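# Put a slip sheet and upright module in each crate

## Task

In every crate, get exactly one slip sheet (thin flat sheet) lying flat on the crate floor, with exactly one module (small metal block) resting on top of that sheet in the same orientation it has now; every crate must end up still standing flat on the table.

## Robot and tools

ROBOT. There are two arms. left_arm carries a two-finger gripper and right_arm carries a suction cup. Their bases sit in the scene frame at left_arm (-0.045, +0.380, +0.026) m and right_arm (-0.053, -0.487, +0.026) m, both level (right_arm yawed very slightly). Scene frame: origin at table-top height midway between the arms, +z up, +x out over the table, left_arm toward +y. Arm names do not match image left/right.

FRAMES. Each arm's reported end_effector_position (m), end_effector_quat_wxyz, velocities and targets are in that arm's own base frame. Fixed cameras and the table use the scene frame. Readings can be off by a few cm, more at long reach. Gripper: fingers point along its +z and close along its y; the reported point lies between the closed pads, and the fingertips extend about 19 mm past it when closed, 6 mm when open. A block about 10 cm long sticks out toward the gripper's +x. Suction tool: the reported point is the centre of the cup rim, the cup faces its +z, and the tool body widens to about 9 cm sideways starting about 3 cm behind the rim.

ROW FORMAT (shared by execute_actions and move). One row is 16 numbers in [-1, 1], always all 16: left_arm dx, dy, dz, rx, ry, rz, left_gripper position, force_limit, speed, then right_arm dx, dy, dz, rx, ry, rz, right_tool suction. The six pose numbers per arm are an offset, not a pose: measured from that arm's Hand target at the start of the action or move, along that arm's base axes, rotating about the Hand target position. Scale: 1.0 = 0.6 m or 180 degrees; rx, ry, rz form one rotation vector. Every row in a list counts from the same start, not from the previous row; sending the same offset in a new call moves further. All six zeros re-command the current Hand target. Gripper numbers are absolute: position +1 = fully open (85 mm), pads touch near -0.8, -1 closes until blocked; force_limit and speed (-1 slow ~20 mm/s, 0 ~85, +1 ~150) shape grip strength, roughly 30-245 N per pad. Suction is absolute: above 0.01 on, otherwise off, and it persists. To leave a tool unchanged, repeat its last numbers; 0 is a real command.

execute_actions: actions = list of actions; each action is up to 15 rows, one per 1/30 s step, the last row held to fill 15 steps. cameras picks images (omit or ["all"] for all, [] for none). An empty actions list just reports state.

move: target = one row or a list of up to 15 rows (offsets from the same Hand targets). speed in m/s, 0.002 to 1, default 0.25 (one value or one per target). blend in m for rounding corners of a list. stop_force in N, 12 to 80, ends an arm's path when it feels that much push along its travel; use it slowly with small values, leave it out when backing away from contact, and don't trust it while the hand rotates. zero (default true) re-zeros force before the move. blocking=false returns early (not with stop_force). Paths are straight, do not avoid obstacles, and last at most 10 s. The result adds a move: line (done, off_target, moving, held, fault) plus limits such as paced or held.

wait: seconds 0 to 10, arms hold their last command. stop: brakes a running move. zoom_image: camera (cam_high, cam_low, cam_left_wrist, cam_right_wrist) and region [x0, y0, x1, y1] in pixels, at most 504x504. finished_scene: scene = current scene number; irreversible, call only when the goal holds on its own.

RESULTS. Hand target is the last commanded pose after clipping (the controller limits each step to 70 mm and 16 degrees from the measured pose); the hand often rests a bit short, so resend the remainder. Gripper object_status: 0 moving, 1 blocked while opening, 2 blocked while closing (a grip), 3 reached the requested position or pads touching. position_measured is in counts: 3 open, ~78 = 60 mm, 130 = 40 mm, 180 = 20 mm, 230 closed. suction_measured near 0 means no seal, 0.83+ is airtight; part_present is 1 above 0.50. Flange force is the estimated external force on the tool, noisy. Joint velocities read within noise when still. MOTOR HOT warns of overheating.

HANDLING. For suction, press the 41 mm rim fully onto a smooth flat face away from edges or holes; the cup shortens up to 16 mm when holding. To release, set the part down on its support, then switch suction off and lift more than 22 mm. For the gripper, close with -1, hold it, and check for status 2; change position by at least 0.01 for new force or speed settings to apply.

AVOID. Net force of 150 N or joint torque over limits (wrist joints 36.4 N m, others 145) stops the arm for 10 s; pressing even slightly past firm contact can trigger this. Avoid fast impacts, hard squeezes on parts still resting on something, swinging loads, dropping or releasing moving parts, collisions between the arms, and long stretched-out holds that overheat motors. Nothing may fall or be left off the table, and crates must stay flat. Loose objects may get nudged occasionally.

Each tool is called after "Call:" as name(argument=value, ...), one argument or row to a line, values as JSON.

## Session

Call:
execute_actions(
  actions=[],
)

Call:
zoom_image(
  camera="cam_high",
  region=[100, 180, 400, 460],
)

Call:
zoom_image(
  camera="cam_low",
  region=[280, 240, 480, 300],
)

Scene clock: 0.00 s.
left_arm: end_effector_position=(+0.6749, -0.2742, +0.2610) position_measured=3 object_status=3 end_effector_quat_wxyz=(-0.088, -0.437, +0.852, -0.275) | right_arm: end_effector_position=(+0.2869, +0.5685, +0.1711) suction_measured=0.00 part_present=0 end_effector_quat_wxyz=(+0.209, -0.108, +0.968, +0.081)
Joint positions: left_arm=[0.005 0.537 0.331 0.6 -1.31 0.801] | right_arm=[1.46 0.284 -0.19 0.485 -0.894 -1.506]
Joint velocities: within noise
Flange force (N): no reading
Hand target: left_arm +0.6749, -0.2742, +0.2610; -0.088, -0.437, +0.852, -0.275 | right_arm +0.2869, +0.5685, +0.1711; +0.209, -0.108, +0.968, +0.081

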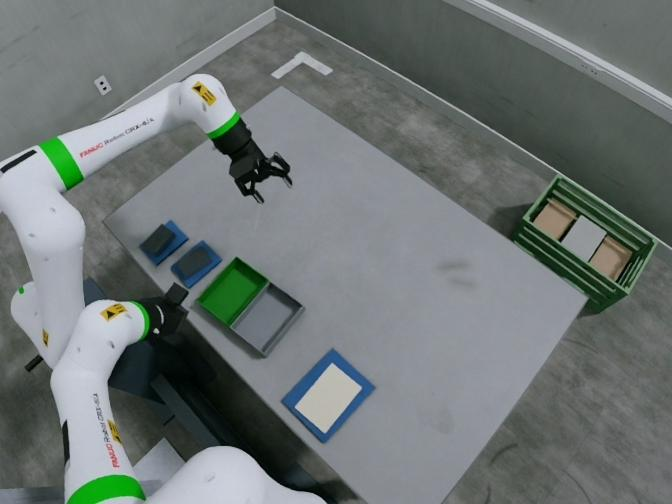

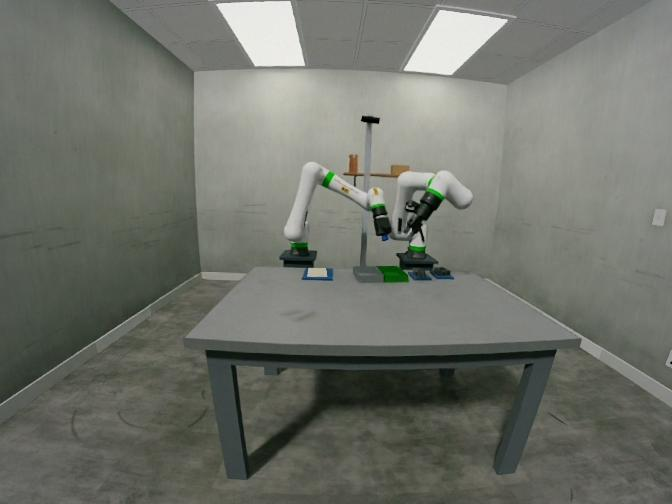

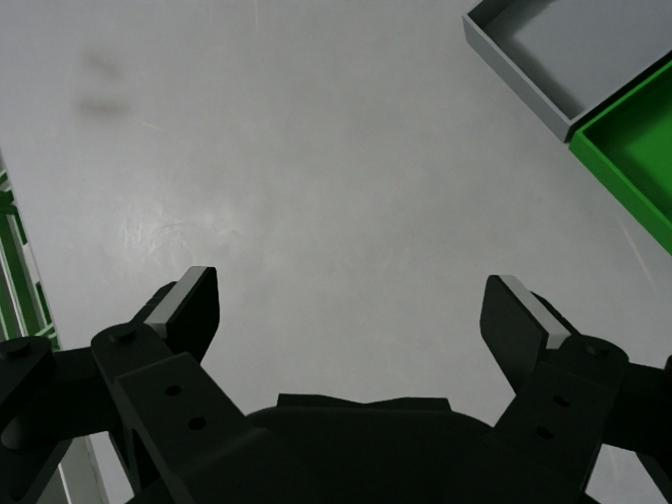

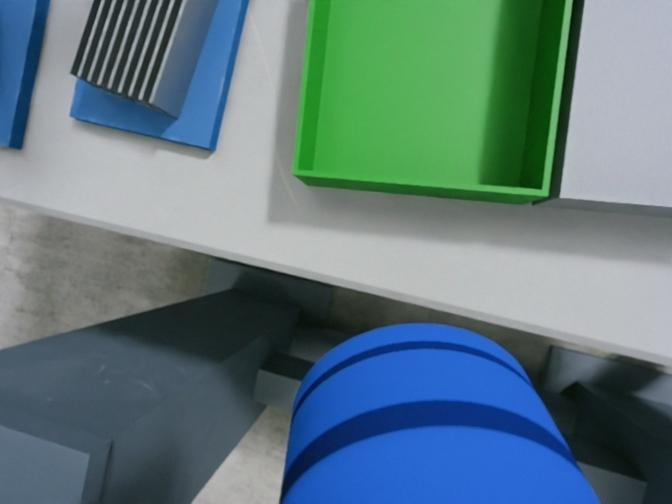

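Scaled by 1.680 from the camera's 672x504 image, which has a finer 960x720 frame.

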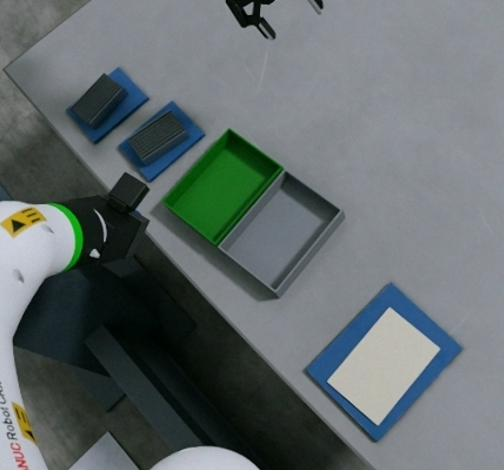

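Scaled by 2.520 from the camera's 672x504 image, which has a finer 960x720 frame.

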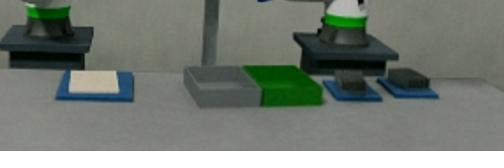

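Call:
move(
  target=[-0.4525,0.5407,-0.0115,0.1842,-0.0589,-0.2928,1,1,1, 0.2377,-0.1847,0.2422,-0.0599,0.1311,-0.0326,0],
  speed=0.35,
)

Call:
zoom_image(
  camera="cam_right_wrist",
  region=[120, 0, 340, 260],
)

Call:
zoom_image(
  camera="cam_right_wrist",
  region=[310, 0, 530, 260],
)

Call:
zoom_image(
  camera="cam_left_wrist",
  region=[80, 20, 440, 260],
)

Scene clock: 3.03 s.
left_arm: end_effector_position=(+0.4034, +0.0502, +0.2541) position_measured=3 object_status=3 end_effector_quat_wxyz=(+0.000, +0.000, +1.000, -0.001) | right_arm: end_effector_position=(+0.4295, +0.4577, +0.3165) suction_measured=0.00 part_present=0 end_effector_quat_wxyz=(+0.000, -0.059, +0.998, +0.000)
Joint positions: left_arm=[0.45 -0.108 -0.169 0.001 -1.51 -0.45] | right_arm=[1.026 0.478 0.624 0.001 -1.717 -0.907]
Joint velocities: within noise
Flange force (N): left_arm=[-2.5 0.3 -3.3] | right_arm=[-4.7 0.7 4.2]
Hand target: left_arm +0.4034, +0.0502, +0.2541; +0.000, +0.000, +1.000, -0.001 | right_arm +0.4295, +0.4577, +0.3165; +0.000, -0.059, +0.998, +0.000
Off the commanded pose: left_arm 0.000 m, 0 deg | right_arm 0.000 m, 0 deg.
move: done

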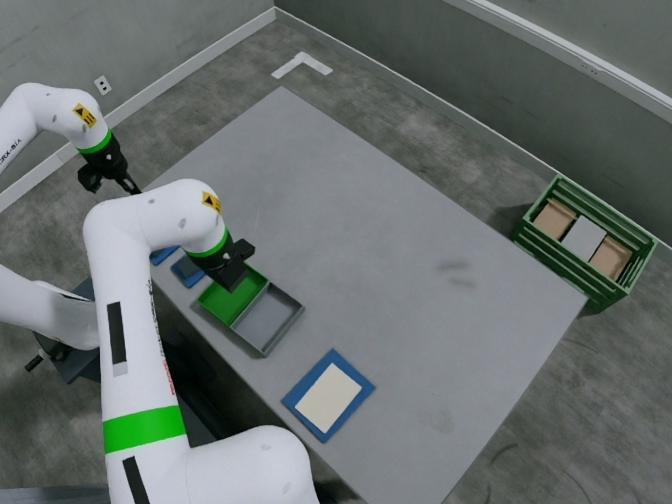

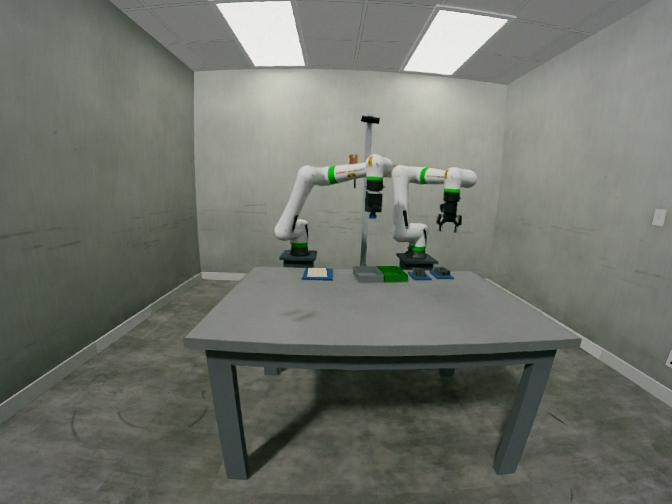

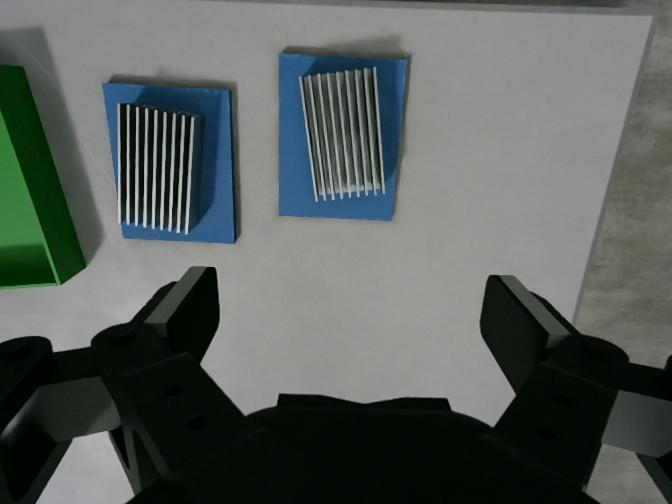

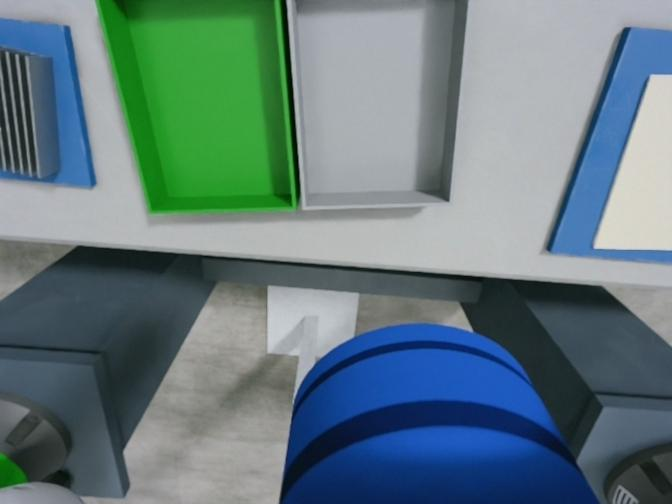

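Scaled by 1.938 from the camera's 672x504 image, which has a finer 960x720 frame.

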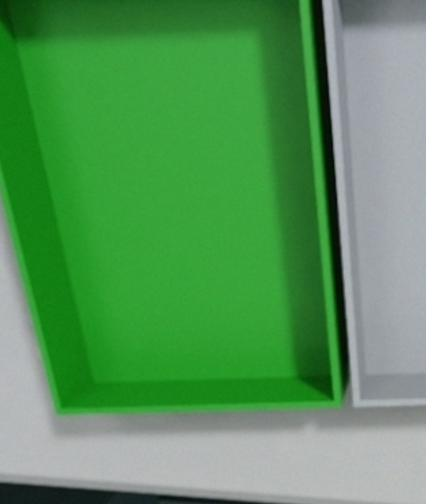

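Scaled by 1.938 from the camera's 672x504 image, which has a finer 960x720 frame.

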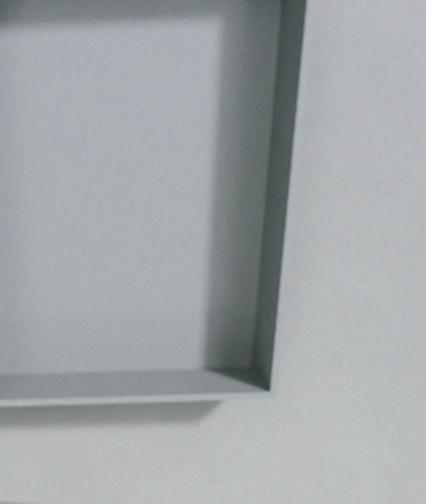

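Scaled by 1.400 from the camera's 672x504 image, which has a finer 960x720 frame.

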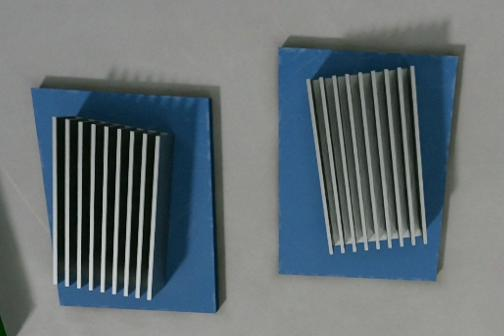

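Call:
move(
  target=[0.0172,-0.2638,-0.3235,0,0,-0.04,1,-0.5,1, 0.0347,-0.5127,-0.0733,0,0,-0.0376,0],
  speed=0.35,
  cameras=["cam_left_wrist", "cam_right_wrist", "cam_high"],
)

Call:
zoom_image(
  camera="cam_right_wrist",
  region=[200, 0, 480, 300],
)

Call:
zoom_image(
  camera="cam_high",
  region=[190, 240, 310, 360],
)

Scene clock: 7.53 s.
left_arm: end_effector_position=(+0.4137, -0.1080, +0.0600) position_measured=3 object_status=3 end_effector_quat_wxyz=(+0.000, +0.062, +0.998, -0.001) | right_arm: end_effector_position=(+0.4503, +0.1501, +0.2725) suction_measured=0.00 part_present=0 end_effector_quat_wxyz=(+0.000, +0.000, +1.000, +0.000)
Joint positions: left_arm=[0.055 0.093 -0.447 0.002 -1.031 -0.18] | right_arm=[0.6 0.067 0.005 0.001 -1.509 -0.599]
Joint velocities: within noise
Flange force (N): left_arm=[-7.1 -0.7 0.0] | right_arm=[-4.0 -1.5 5.9]
Hand target: left_arm +0.4137, -0.1080, +0.0600; +0.000, +0.062, +0.998, -0.001 | right_arm +0.4503, +0.1500, +0.2725; +0.000, +0.000, +1.000, +0.000
Off the commanded pose: left_arm 0.000 m, 0 deg | right_arm 0.000 m, 0 deg.
move: done
Images, in order (width x height): cam_high 672x504, cam_left_wrist 672x504, cam_right_wrist 672x504.

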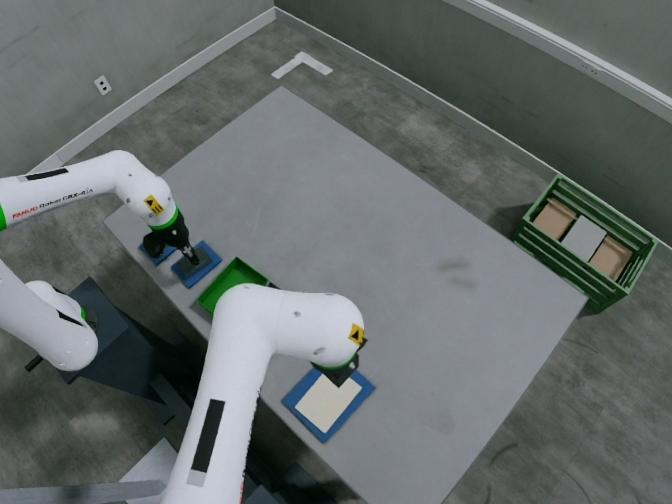

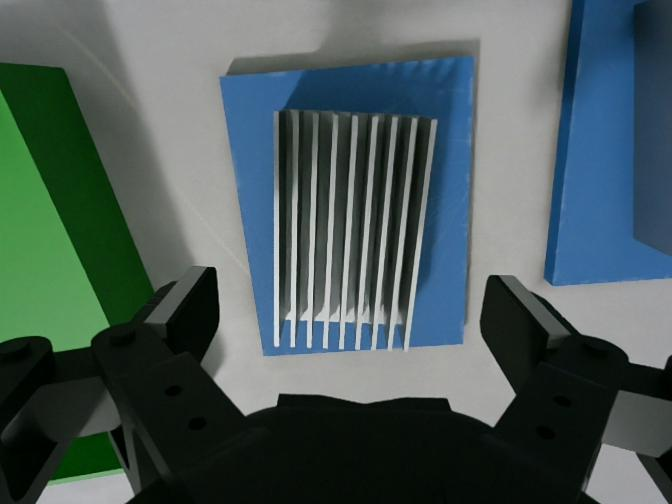

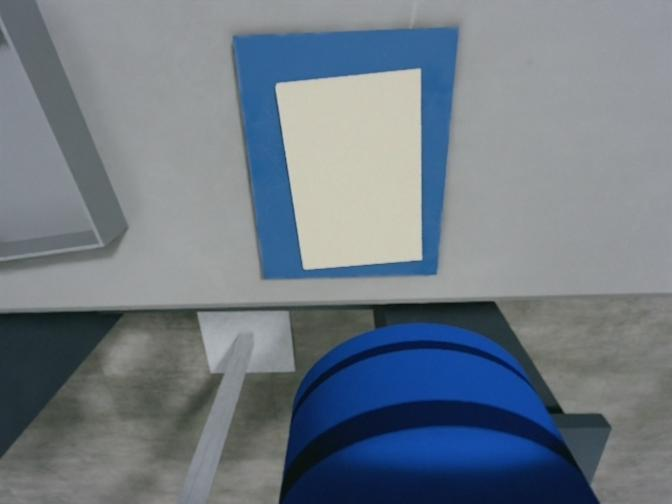

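Scaled by 1.680 from the camera's 672x504 image, which has a finer 960x720 frame.

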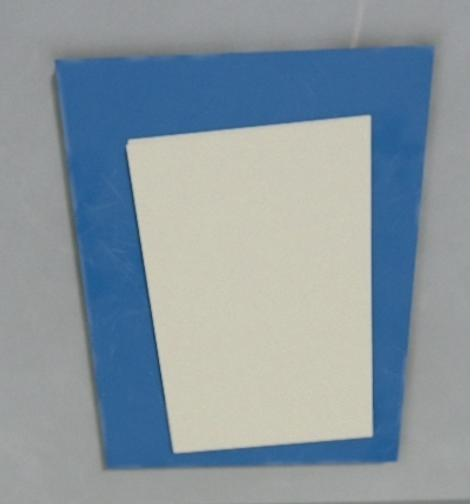

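Scaled by 4.200 from the camera's 672x504 image, which has a finer 960x720 frame.

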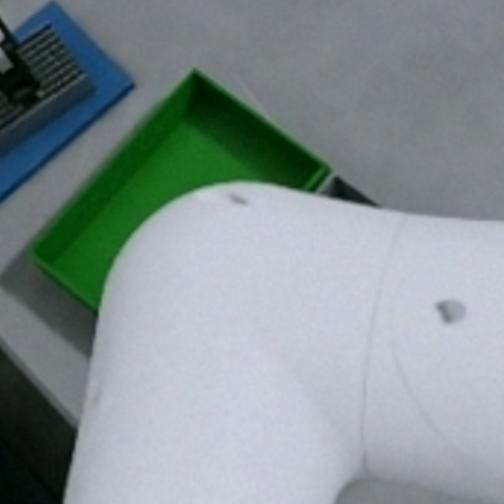

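Call:
move(
  target=[
    [0,0,-0.08,0,0,0,1,-0.5,1, -0.1055,0.0113,-0.4375,0,0,0.0172,1],
    [0,0,-0.08,0,0,0,-1,-0.5,-1, -0.1055,0.0113,-0.4825,0,0,0.0172,1],
  ],
  speed=[0.3,0.05],
  blend=[0,0],
  cameras=["cam_left_wrist", "cam_right_wrist", "cam_high"],
)

Scene clock: 12.73 s.
left_arm: end_effector_position=(+0.4138, -0.1081, +0.0120) position_measured=78 object_status=0 end_effector_quat_wxyz=(+0.000, +0.062, +0.998, -0.001) | right_arm: end_effector_position=(+0.3870, +0.1568, -0.0170) suction_measured=1.00 part_present=1 end_effector_quat_wxyz=(+0.000, -0.027, +1.000, +0.000)
Joint positions: left_arm=[0.054 0.168 -0.496 0.002 -0.906 -0.181] | right_arm=[0.702 0.233 -0.559 0.001 -0.779 -0.648]
Joint velocities: within noise
Flange force (N): left_arm=[4.6 3.7 -27.5] | right_arm=[-3.2 -2.4 7.8]
Hand target: left_arm +0.4137, -0.1080, +0.0120; +0.000, +0.062, +0.998, -0.001 | right_arm +0.3870, +0.1568, -0.0170; +0.000, -0.027, +1.000, +0.000
Off the commanded pose: left_arm 0.000 m, 0 deg | right_arm 0.000 m, 0 deg.
move: done
Images, in order (width x height): cam_high 672x504, cam_left_wrist 672x504, cam_right_wrist 672x504.

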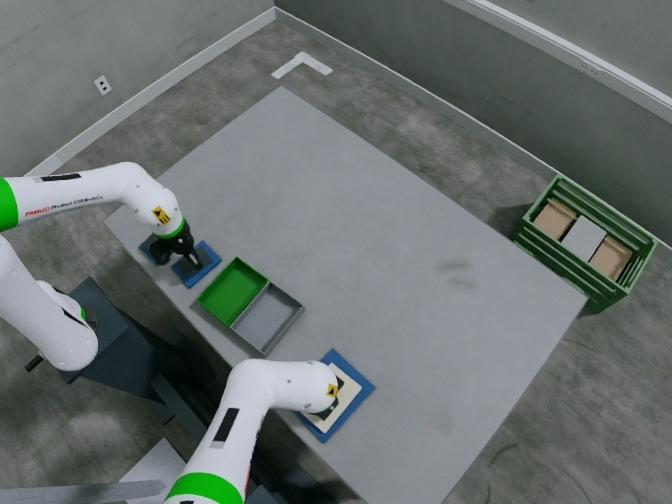

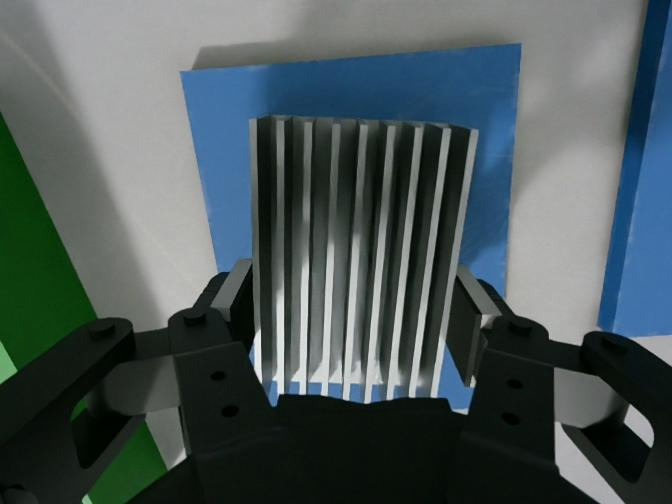

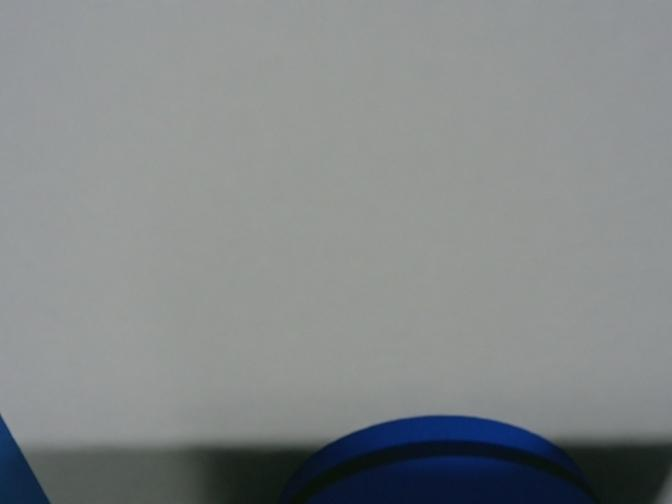

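Call:
move(
  target=[
    [0,0,0.2,0,0,0,-1,-0.5,-1, 0,0,0.2,0,0,0,1],
    [0,0,0.2,0,0,0.079,-1,-0.5,-1, 0.076,0.4785,0.2,0,0,0.0172,1],
    [0,0,0.2,0,0,0.079,-1,-0.5,-1, 0.076,0.4785,0.045,0,0,0.0172,1],
  ],
  speed=[0.15,0.3,0.15],
  blend=[0.03,0.03,0],
)

Call:
zoom_image(
  camera="cam_high",
  region=[224, 312, 274, 362],
)

Call:
zoom_image(
  camera="cam_high",
  region=[262, 276, 312, 326],
)

Call:
zoom_image(
  camera="cam_low",
  region=[346, 255, 416, 290],
)

Scene clock: 16.07 s.
left_arm: end_effector_position=(+0.4138, -0.1080, +0.1320) position_measured=78 object_status=2 end_effector_quat_wxyz=(+0.000, -0.062, +0.998, -0.001) | right_arm: end_effector_position=(+0.4325, +0.4440, +0.0100) suction_measured=1.00 part_present=1 end_effector_quat_wxyz=(+0.000, -0.054, +0.999, +0.000)
Joint positions: left_arm=[0.054 0.01 -0.348 0.001 -1.212 0.068] | right_arm=[1.01 0.609 0.082 0 -1.044 -0.902]
Joint velocities: within noise
Flange force (N): left_arm=[-3.3 -0.6 0.1] | right_arm=[-2.4 -1.5 5.5]
Hand target: left_arm +0.4137, -0.1080, +0.1320; +0.000, -0.062, +0.998, -0.001 | right_arm +0.4326, +0.4439, +0.0100; +0.000, -0.054, +0.999, +0.000
Off the commanded pose: left_arm 0.000 m, 0 deg | right_arm 0.000 m, 0 deg.
move: done

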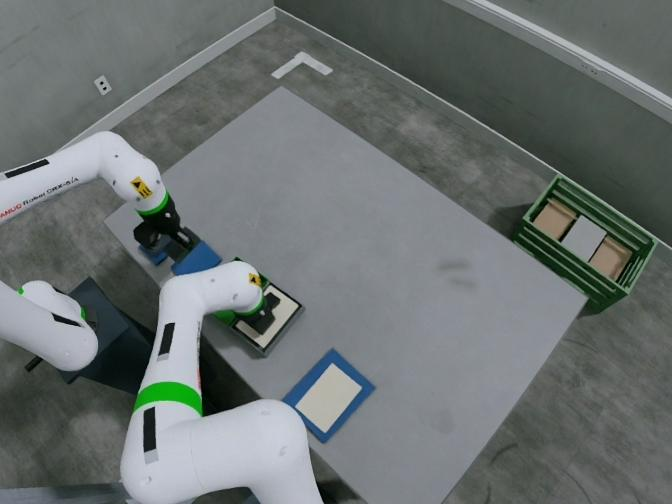

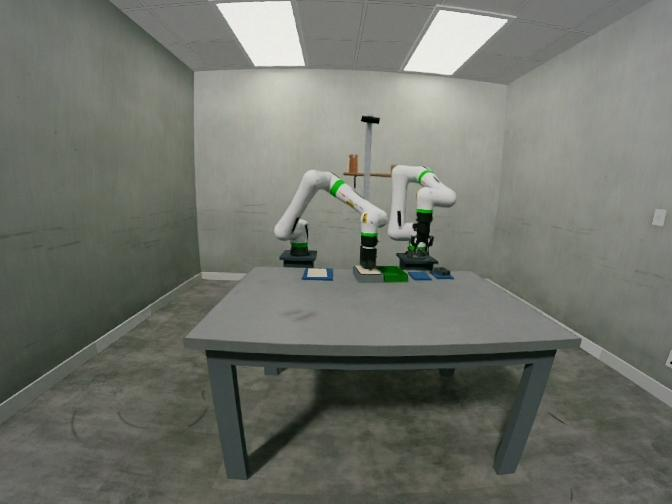

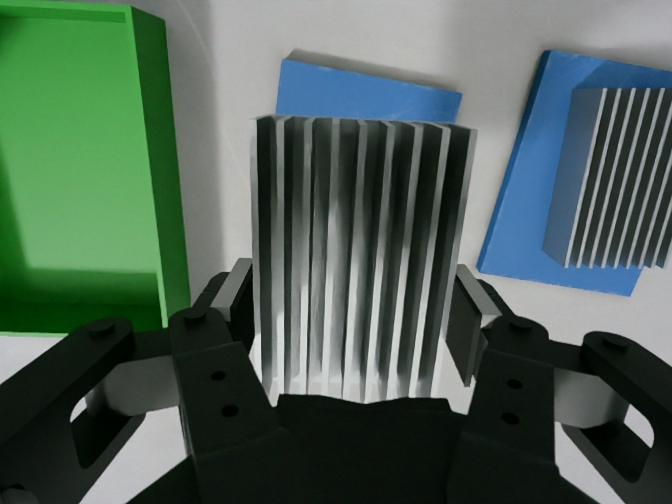

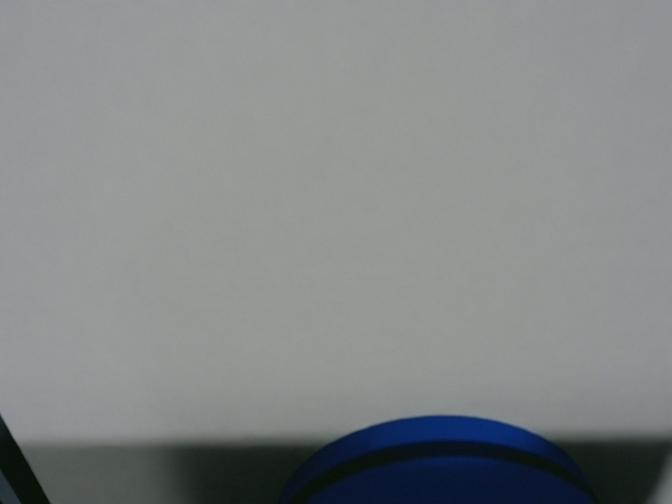

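Scaled by 10.080 from the camera's 672x504 image, which has a finer 960x720 frame.

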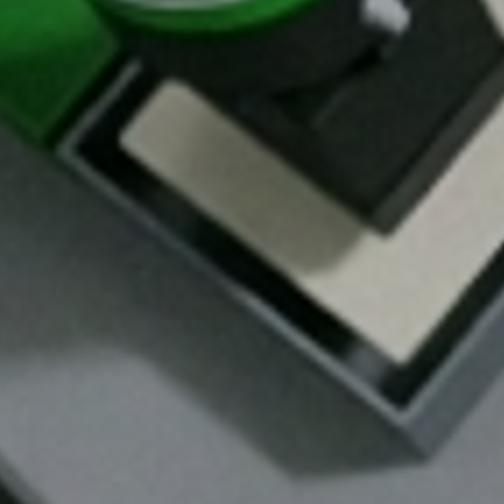

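Scaled by 10.080 from the camera's 672x504 image, which has a finer 960x720 frame.

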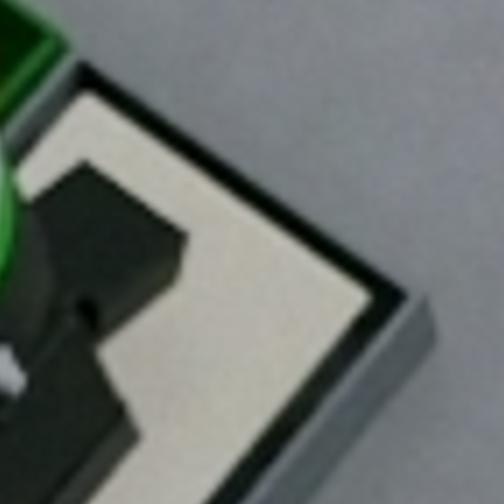

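Scaled by 7.200 from the camera's 672x504 image, which has a finer 960x720 frame.

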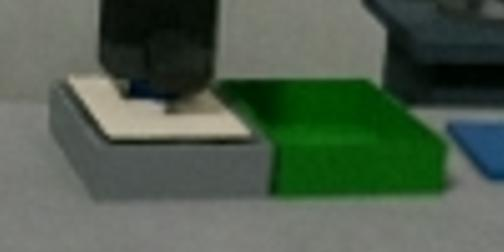

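Call:
move(
  target=[
    [0,0,0,0,0,0,-1,-0.5,-1, 0,0.0025,0,0,0,-0.0028,1],
    [0,0,0,0,0,0,-1,-0.5,-1, 0,0.0025,-0.0667,0,0,-0.0028,1],
    [0,0,0,0,0,0,-1,-0.5,-1, 0,0.0025,-0.08,0,0,-0.0028,1],
  ],
  speed=[0.03,0.05,0.012],
  stop_force=12,
  cameras=["cam_high", "cam_low", "cam_right_wrist"],
)

Scene clock: 18.70 s.
left_arm: end_effector_position=(+0.4138, -0.1080, +0.1320) position_measured=78 object_status=2 end_effector_quat_wxyz=(+0.000, -0.062, +0.998, -0.001) | right_arm: end_effector_position=(+0.4327, +0.4455, -0.0348) suction_measured=1.00 part_present=1 end_effector_quat_wxyz=(+0.000, -0.050, +0.999, +0.000)
Joint positions: left_arm=[0.054 0.011 -0.348 0.001 -1.212 0.068] | right_arm=[1.011 0.67 0.061 0.001 -0.962 -0.912]
Joint velocities: within noise
Flange force (N): left_arm=[-3.6 -0.7 -0.3] | right_arm=[1.0 -3.6 -15.2]
Hand target: left_arm +0.4137, -0.1080, +0.1320; +0.000, -0.062, +0.998, -0.001 | right_arm +0.4327, +0.4455, -0.0348; +0.000, -0.050, +0.999, +0.000 (not the last commanded pose)
Off the commanded pose: left_arm 0.000 m, 0 deg | right_arm 0.003 m, 0 deg.
move: contact (right_arm); path passed 2 of 3 targets
Images, in order (width x height): cam_high 672x504, cam_low 672x504, cam_right_wrist 672x504.

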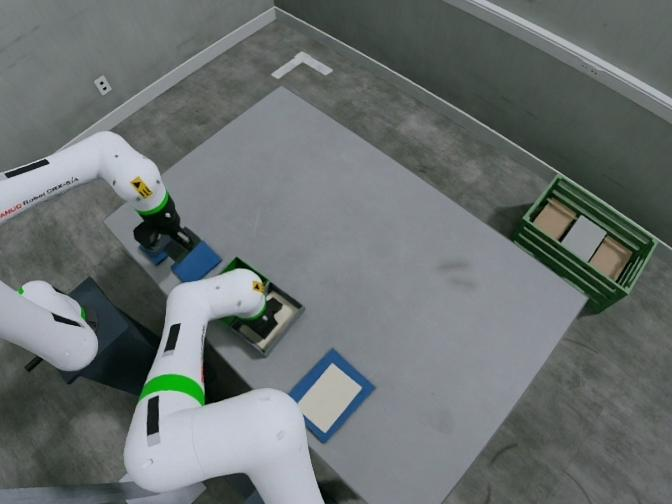

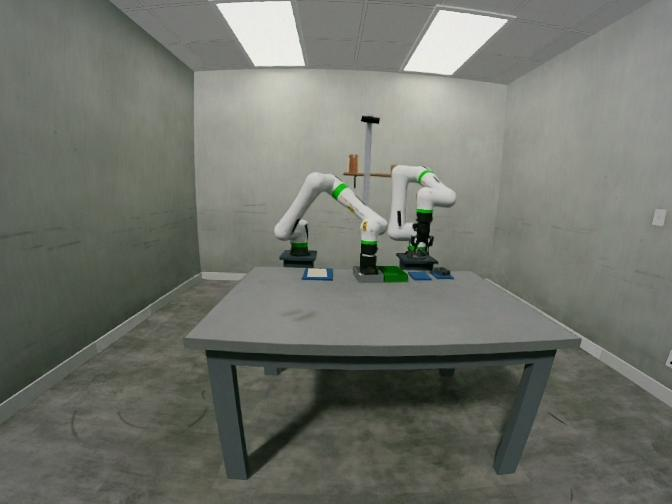

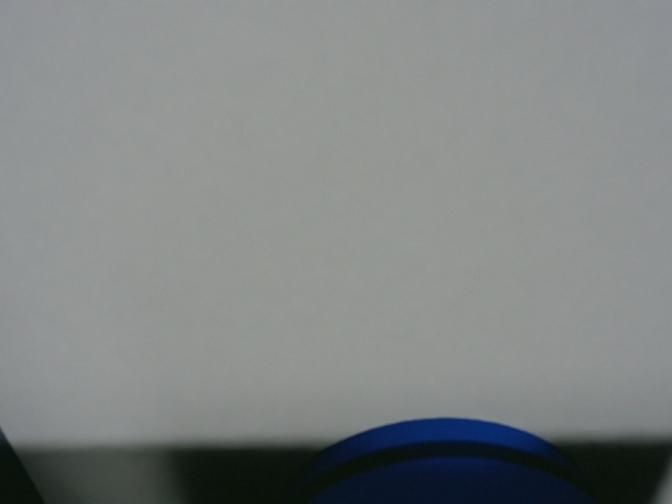

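Call:
execute_actions(
  actions=[
    [[0,0,0,0,0,0,-1,-0.5,-1, 0,0,0.002,0,0,0,0]],
    [[0,0,0,0,0,0,-1,-0.5,-1, 0,0,0.004,0,0,0,0]],
  ],
  cameras=[],
)

Call:
move(
  target=[
    [0,0,0,0,0,0,-1,-0.5,-1, 0,0,0.06,0,0,0,0],
    [0,0,0,0,0,0,-1,-0.5,-1, 0,0,0.22,0,0,0,0],
    [0.0187,-0.07,0.03,0,0,0,-1,-0.5,-1, 0.0288,-0.3258,0.506,0,0,-0.0318,0],
    [0.0537,-0.5223,0.038,0,0,0,-1,-0.5,-1, 0.0293,-0.4925,0.506,0,0,-0.0318,0],
  ],
  speed=[0.08,0.2,0.35,0.35],
  blend=[0.01,0.04,0.05,0],
  cameras=["cam_left_wrist", "cam_right_wrist", "cam_high"],
)

Call:
zoom_image(
  camera="cam_right_wrist",
  region=[200, 0, 480, 300],
)

Call:
zoom_image(
  camera="cam_left_wrist",
  region=[180, 0, 540, 300],
)

Scene clock: 20.60 s.
left_arm: end_effector_position=(+0.4138, -0.1080, +0.1320) position_measured=78 object_status=2 end_effector_quat_wxyz=(+0.000, -0.062, +0.998, -0.001) | right_arm: end_effector_position=(+0.4327, +0.4455, -0.0312) suction_measured=0.00 part_present=0 end_effector_quat_wxyz=(+0.000, -0.050, +0.999, +0.000)
Joint positions: left_arm=[0.054 0.011 -0.348 0.001 -1.212 0.068] | right_arm=[1.011 0.665 0.062 0.001 -0.968 -0.912]
Joint velocities: within noise
Flange force (N): left_arm=[-3.0 -0.5 0.0] | right_arm=[-1.6 -1.7 -7.0]
Flange force at the end of the 1st action (N): left_arm=[-4.2 -1.0 -0.1] | right_arm=[-0.5 -1.7 -15.5]
Hand target: left_arm +0.4137, -0.1080, +0.1320; +0.000, -0.062, +0.998, -0.001 | right_arm +0.4327, +0.4455, -0.0312; +0.000, -0.050, +0.999, +0.000
Off the commanded pose: left_arm 0.000 m, 0 deg | right_arm 0.000 m, 0 deg.
Step readings (end_effector_position of left_arm | right_arm; steps 1 to 15: 1st action; 16 to 30: 2nd action):
0: (+0.4138, -0.1080, +0.1320) | (+0.4327, +0.4455, -0.0348)
1: (+0.4138, -0.1080, +0.1320) | (+0.4327, +0.4455, -0.0348)
2: (+0.4138, -0.1080, +0.1320) | (+0.4327, +0.4455, -0.0347)
4: (+0.4138, -0.1080, +0.1320) | (+0.4327, +0.4455, -0.0340)
8: (+0.4138, -0.1080, +0.1320) | (+0.4327, +0.4455, -0.0337)
15: (+0.4138, -0.1080, +0.1320) | (+0.4327, +0.4455, -0.0336)
16: (+0.4138, -0.1080, +0.1320) | (+0.4327, +0.4455, -0.0336)
17: (+0.4138, -0.1080, +0.1320) | (+0.4327, +0.4455, -0.0331)
19: (+0.4138, -0.1080, +0.1320) | (+0.4327, +0.4455, -0.0318)
23: (+0.4138, -0.1080, +0.1320) | (+0.4327, +0.4455, -0.0313)
30: (+0.4138, -0.1080, +0.1320) | (+0.4327, +0.4455, -0.0312)
No camera images: "cameras" was empty.

Scene clock: 23.67 s.
left_arm: end_effector_position=(+0.4460, -0.4214, +0.1548) position_measured=78 object_status=2 end_effector_quat_wxyz=(+0.000, -0.062, +0.998, -0.001) | right_arm: end_effector_position=(+0.4503, +0.1500, +0.2724) suction_measured=0.00 part_present=0 end_effector_quat_wxyz=(+0.000, +0.000, +1.000, +0.000)
Joint positions: left_arm=[-0.543 0.449 0.245 0.001 -1.365 0.666] | right_arm=[0.599 0.067 0.004 0.001 -1.509 -0.6]
Joint velocities: within noise
Flange force (N): left_arm=[-5.4 -6.2 0.1] | right_arm=[-3.7 -2.0 5.6]
Hand target: left_arm +0.4460, -0.4214, +0.1548; +0.000, -0.062, +0.998, -0.001 | right_arm +0.4503, +0.1500, +0.2724; +0.000, +0.000, +1.000, +0.000
Off the commanded pose: left_arm 0.000 m, 0 deg | right_arm 0.000 m, 0 deg.
move: done
Images, in order (width x height): cam_high 672x504, cam_left_wrist 672x504, cam_right_wrist 672x504.

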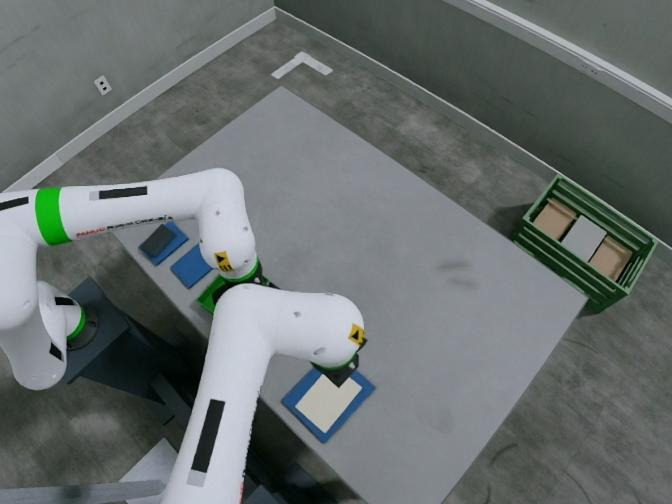

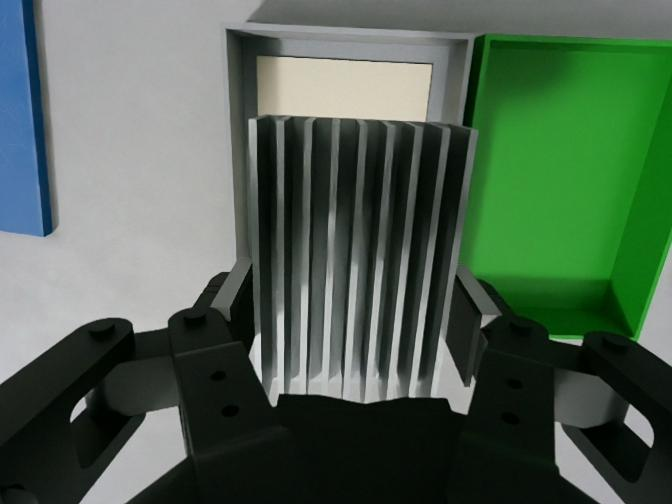

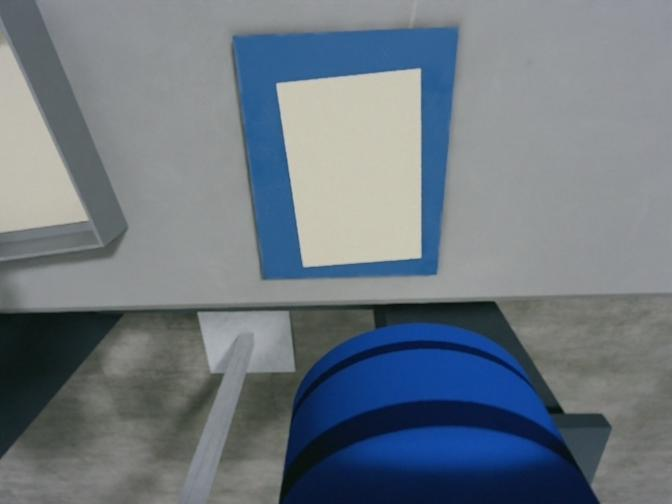

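Scaled by 1.680 from the camera's 672x504 image, which has a finer 960x720 frame.

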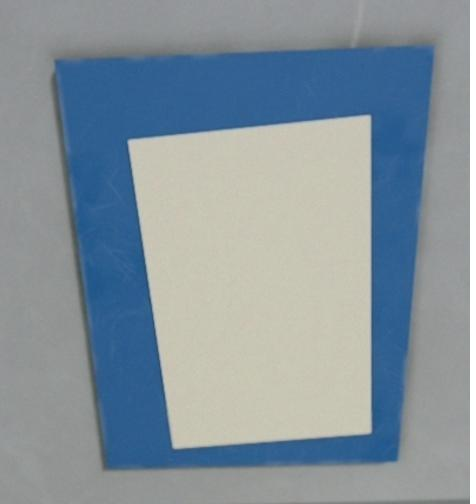

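Scaled by 1.400 from the camera's 672x504 image, which has a finer 960x720 frame.

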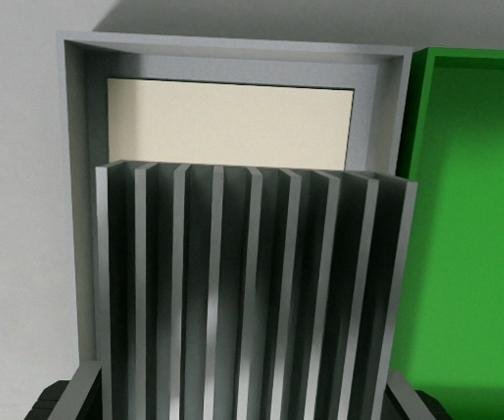

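Call:
move(
  target=[0.0067,-0.0063,-0.2213,0,0,0,-1,-0.5,-1, -0.1038,0.0113,-0.4673,0,0,0.0172,1],
  speed=0.2,
  cameras=["cam_left_wrist", "cam_right_wrist"],
)

Call:
move(
  target=[0,0,-0.0333,0,0,0,-1,-0.5,-1, 0,0,-0.015,0,0,0,1],
  speed=0.02,
  stop_force=12,
  cameras=["cam_left_wrist", "cam_high"],
)

Scene clock: 26.40 s.
left_arm: end_effector_position=(+0.4500, -0.4252, +0.0220) position_measured=78 object_status=2 end_effector_quat_wxyz=(+0.000, -0.062, +0.998, -0.001) | right_arm: end_effector_position=(+0.3880, +0.1568, -0.0080) suction_measured=0.00 part_present=0 end_effector_quat_wxyz=(+0.000, -0.027, +1.000, +0.000)
Joint positions: left_arm=[-0.545 0.572 0.1 0.001 -1.098 0.668] | right_arm=[0.7 0.217 -0.55 0.001 -0.804 -0.647]
Joint velocities: within noise
Flange force (N): left_arm=[-4.2 -4.9 2.2] | right_arm=[-2.4 -3.4 6.6]
Hand target: left_arm +0.4500, -0.4252, +0.0220; +0.000, -0.062, +0.998, -0.001 | right_arm +0.3880, +0.1568, -0.0080; +0.000, -0.027, +1.000, +0.000
Off the commanded pose: left_arm 0.000 m, 0 deg | right_arm 0.000 m, 0 deg.
move: done
Images, in order (width x height): cam_left_wrist 672x504, cam_right_wrist 672x504.

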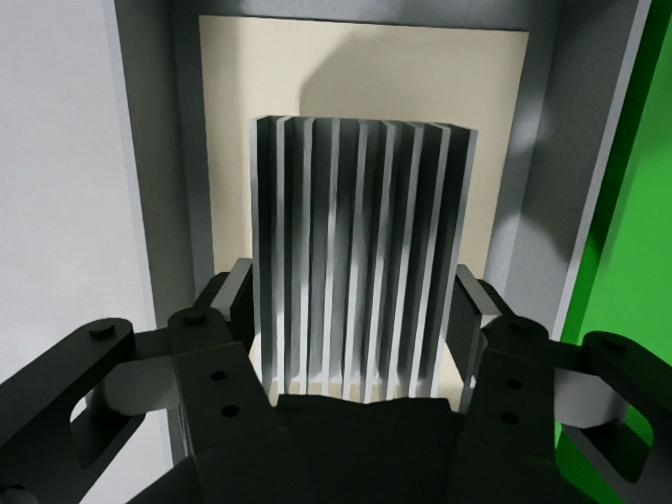

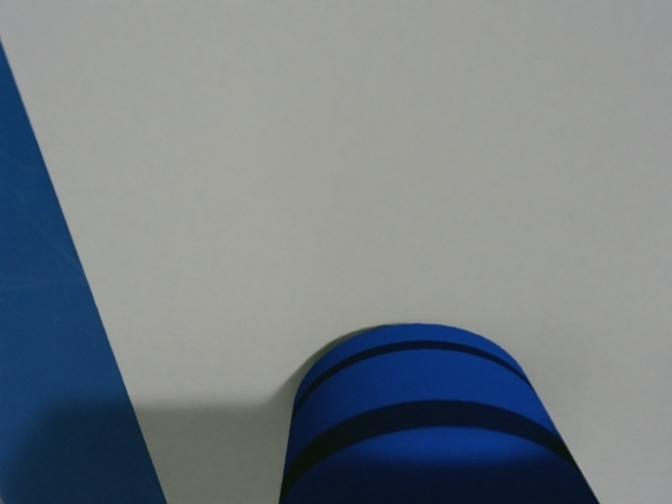

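Scene clock: 28.10 s.
left_arm: end_effector_position=(+0.4501, -0.4253, +0.0071) position_measured=78 object_status=2 end_effector_quat_wxyz=(+0.000, -0.062, +0.998, -0.001) | right_arm: end_effector_position=(+0.3880, +0.1568, -0.0170) suction_measured=1.00 part_present=1 end_effector_quat_wxyz=(+0.000, -0.027, +1.000, +0.000)
Joint positions: left_arm=[-0.545 0.589 0.088 0.001 -1.068 0.668] | right_arm=[0.7 0.235 -0.556 0.001 -0.78 -0.647]
Joint velocities: within noise
Flange force (N): left_arm=[-2.3 -1.0 -28.2] | right_arm=[-3.2 -2.5 7.6]
Hand target: left_arm +0.4501, -0.4253, +0.0070; +0.000, -0.062, +0.998, -0.001 (not the last commanded pose) | right_arm +0.3880, +0.1568, -0.0170; +0.000, -0.027, +1.000, +0.000
Off the commanded pose: left_arm 0.005 m, 0 deg | right_arm 0.000 m, 0 deg.
move: contact (left_arm)
Images, in order (width x height): cam_high 672x504, cam_left_wrist 672x504.

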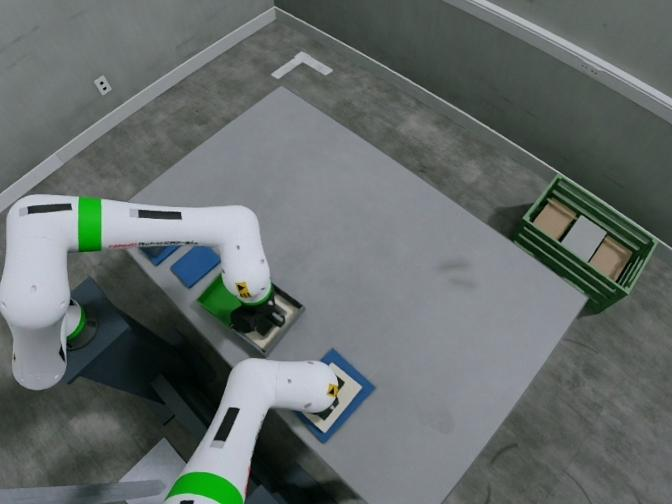

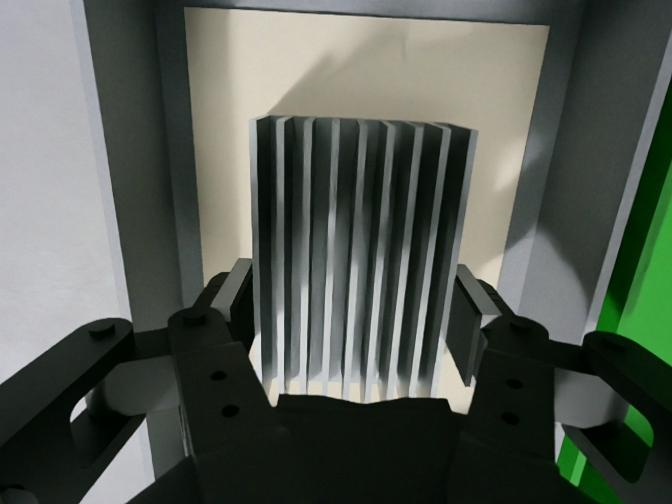

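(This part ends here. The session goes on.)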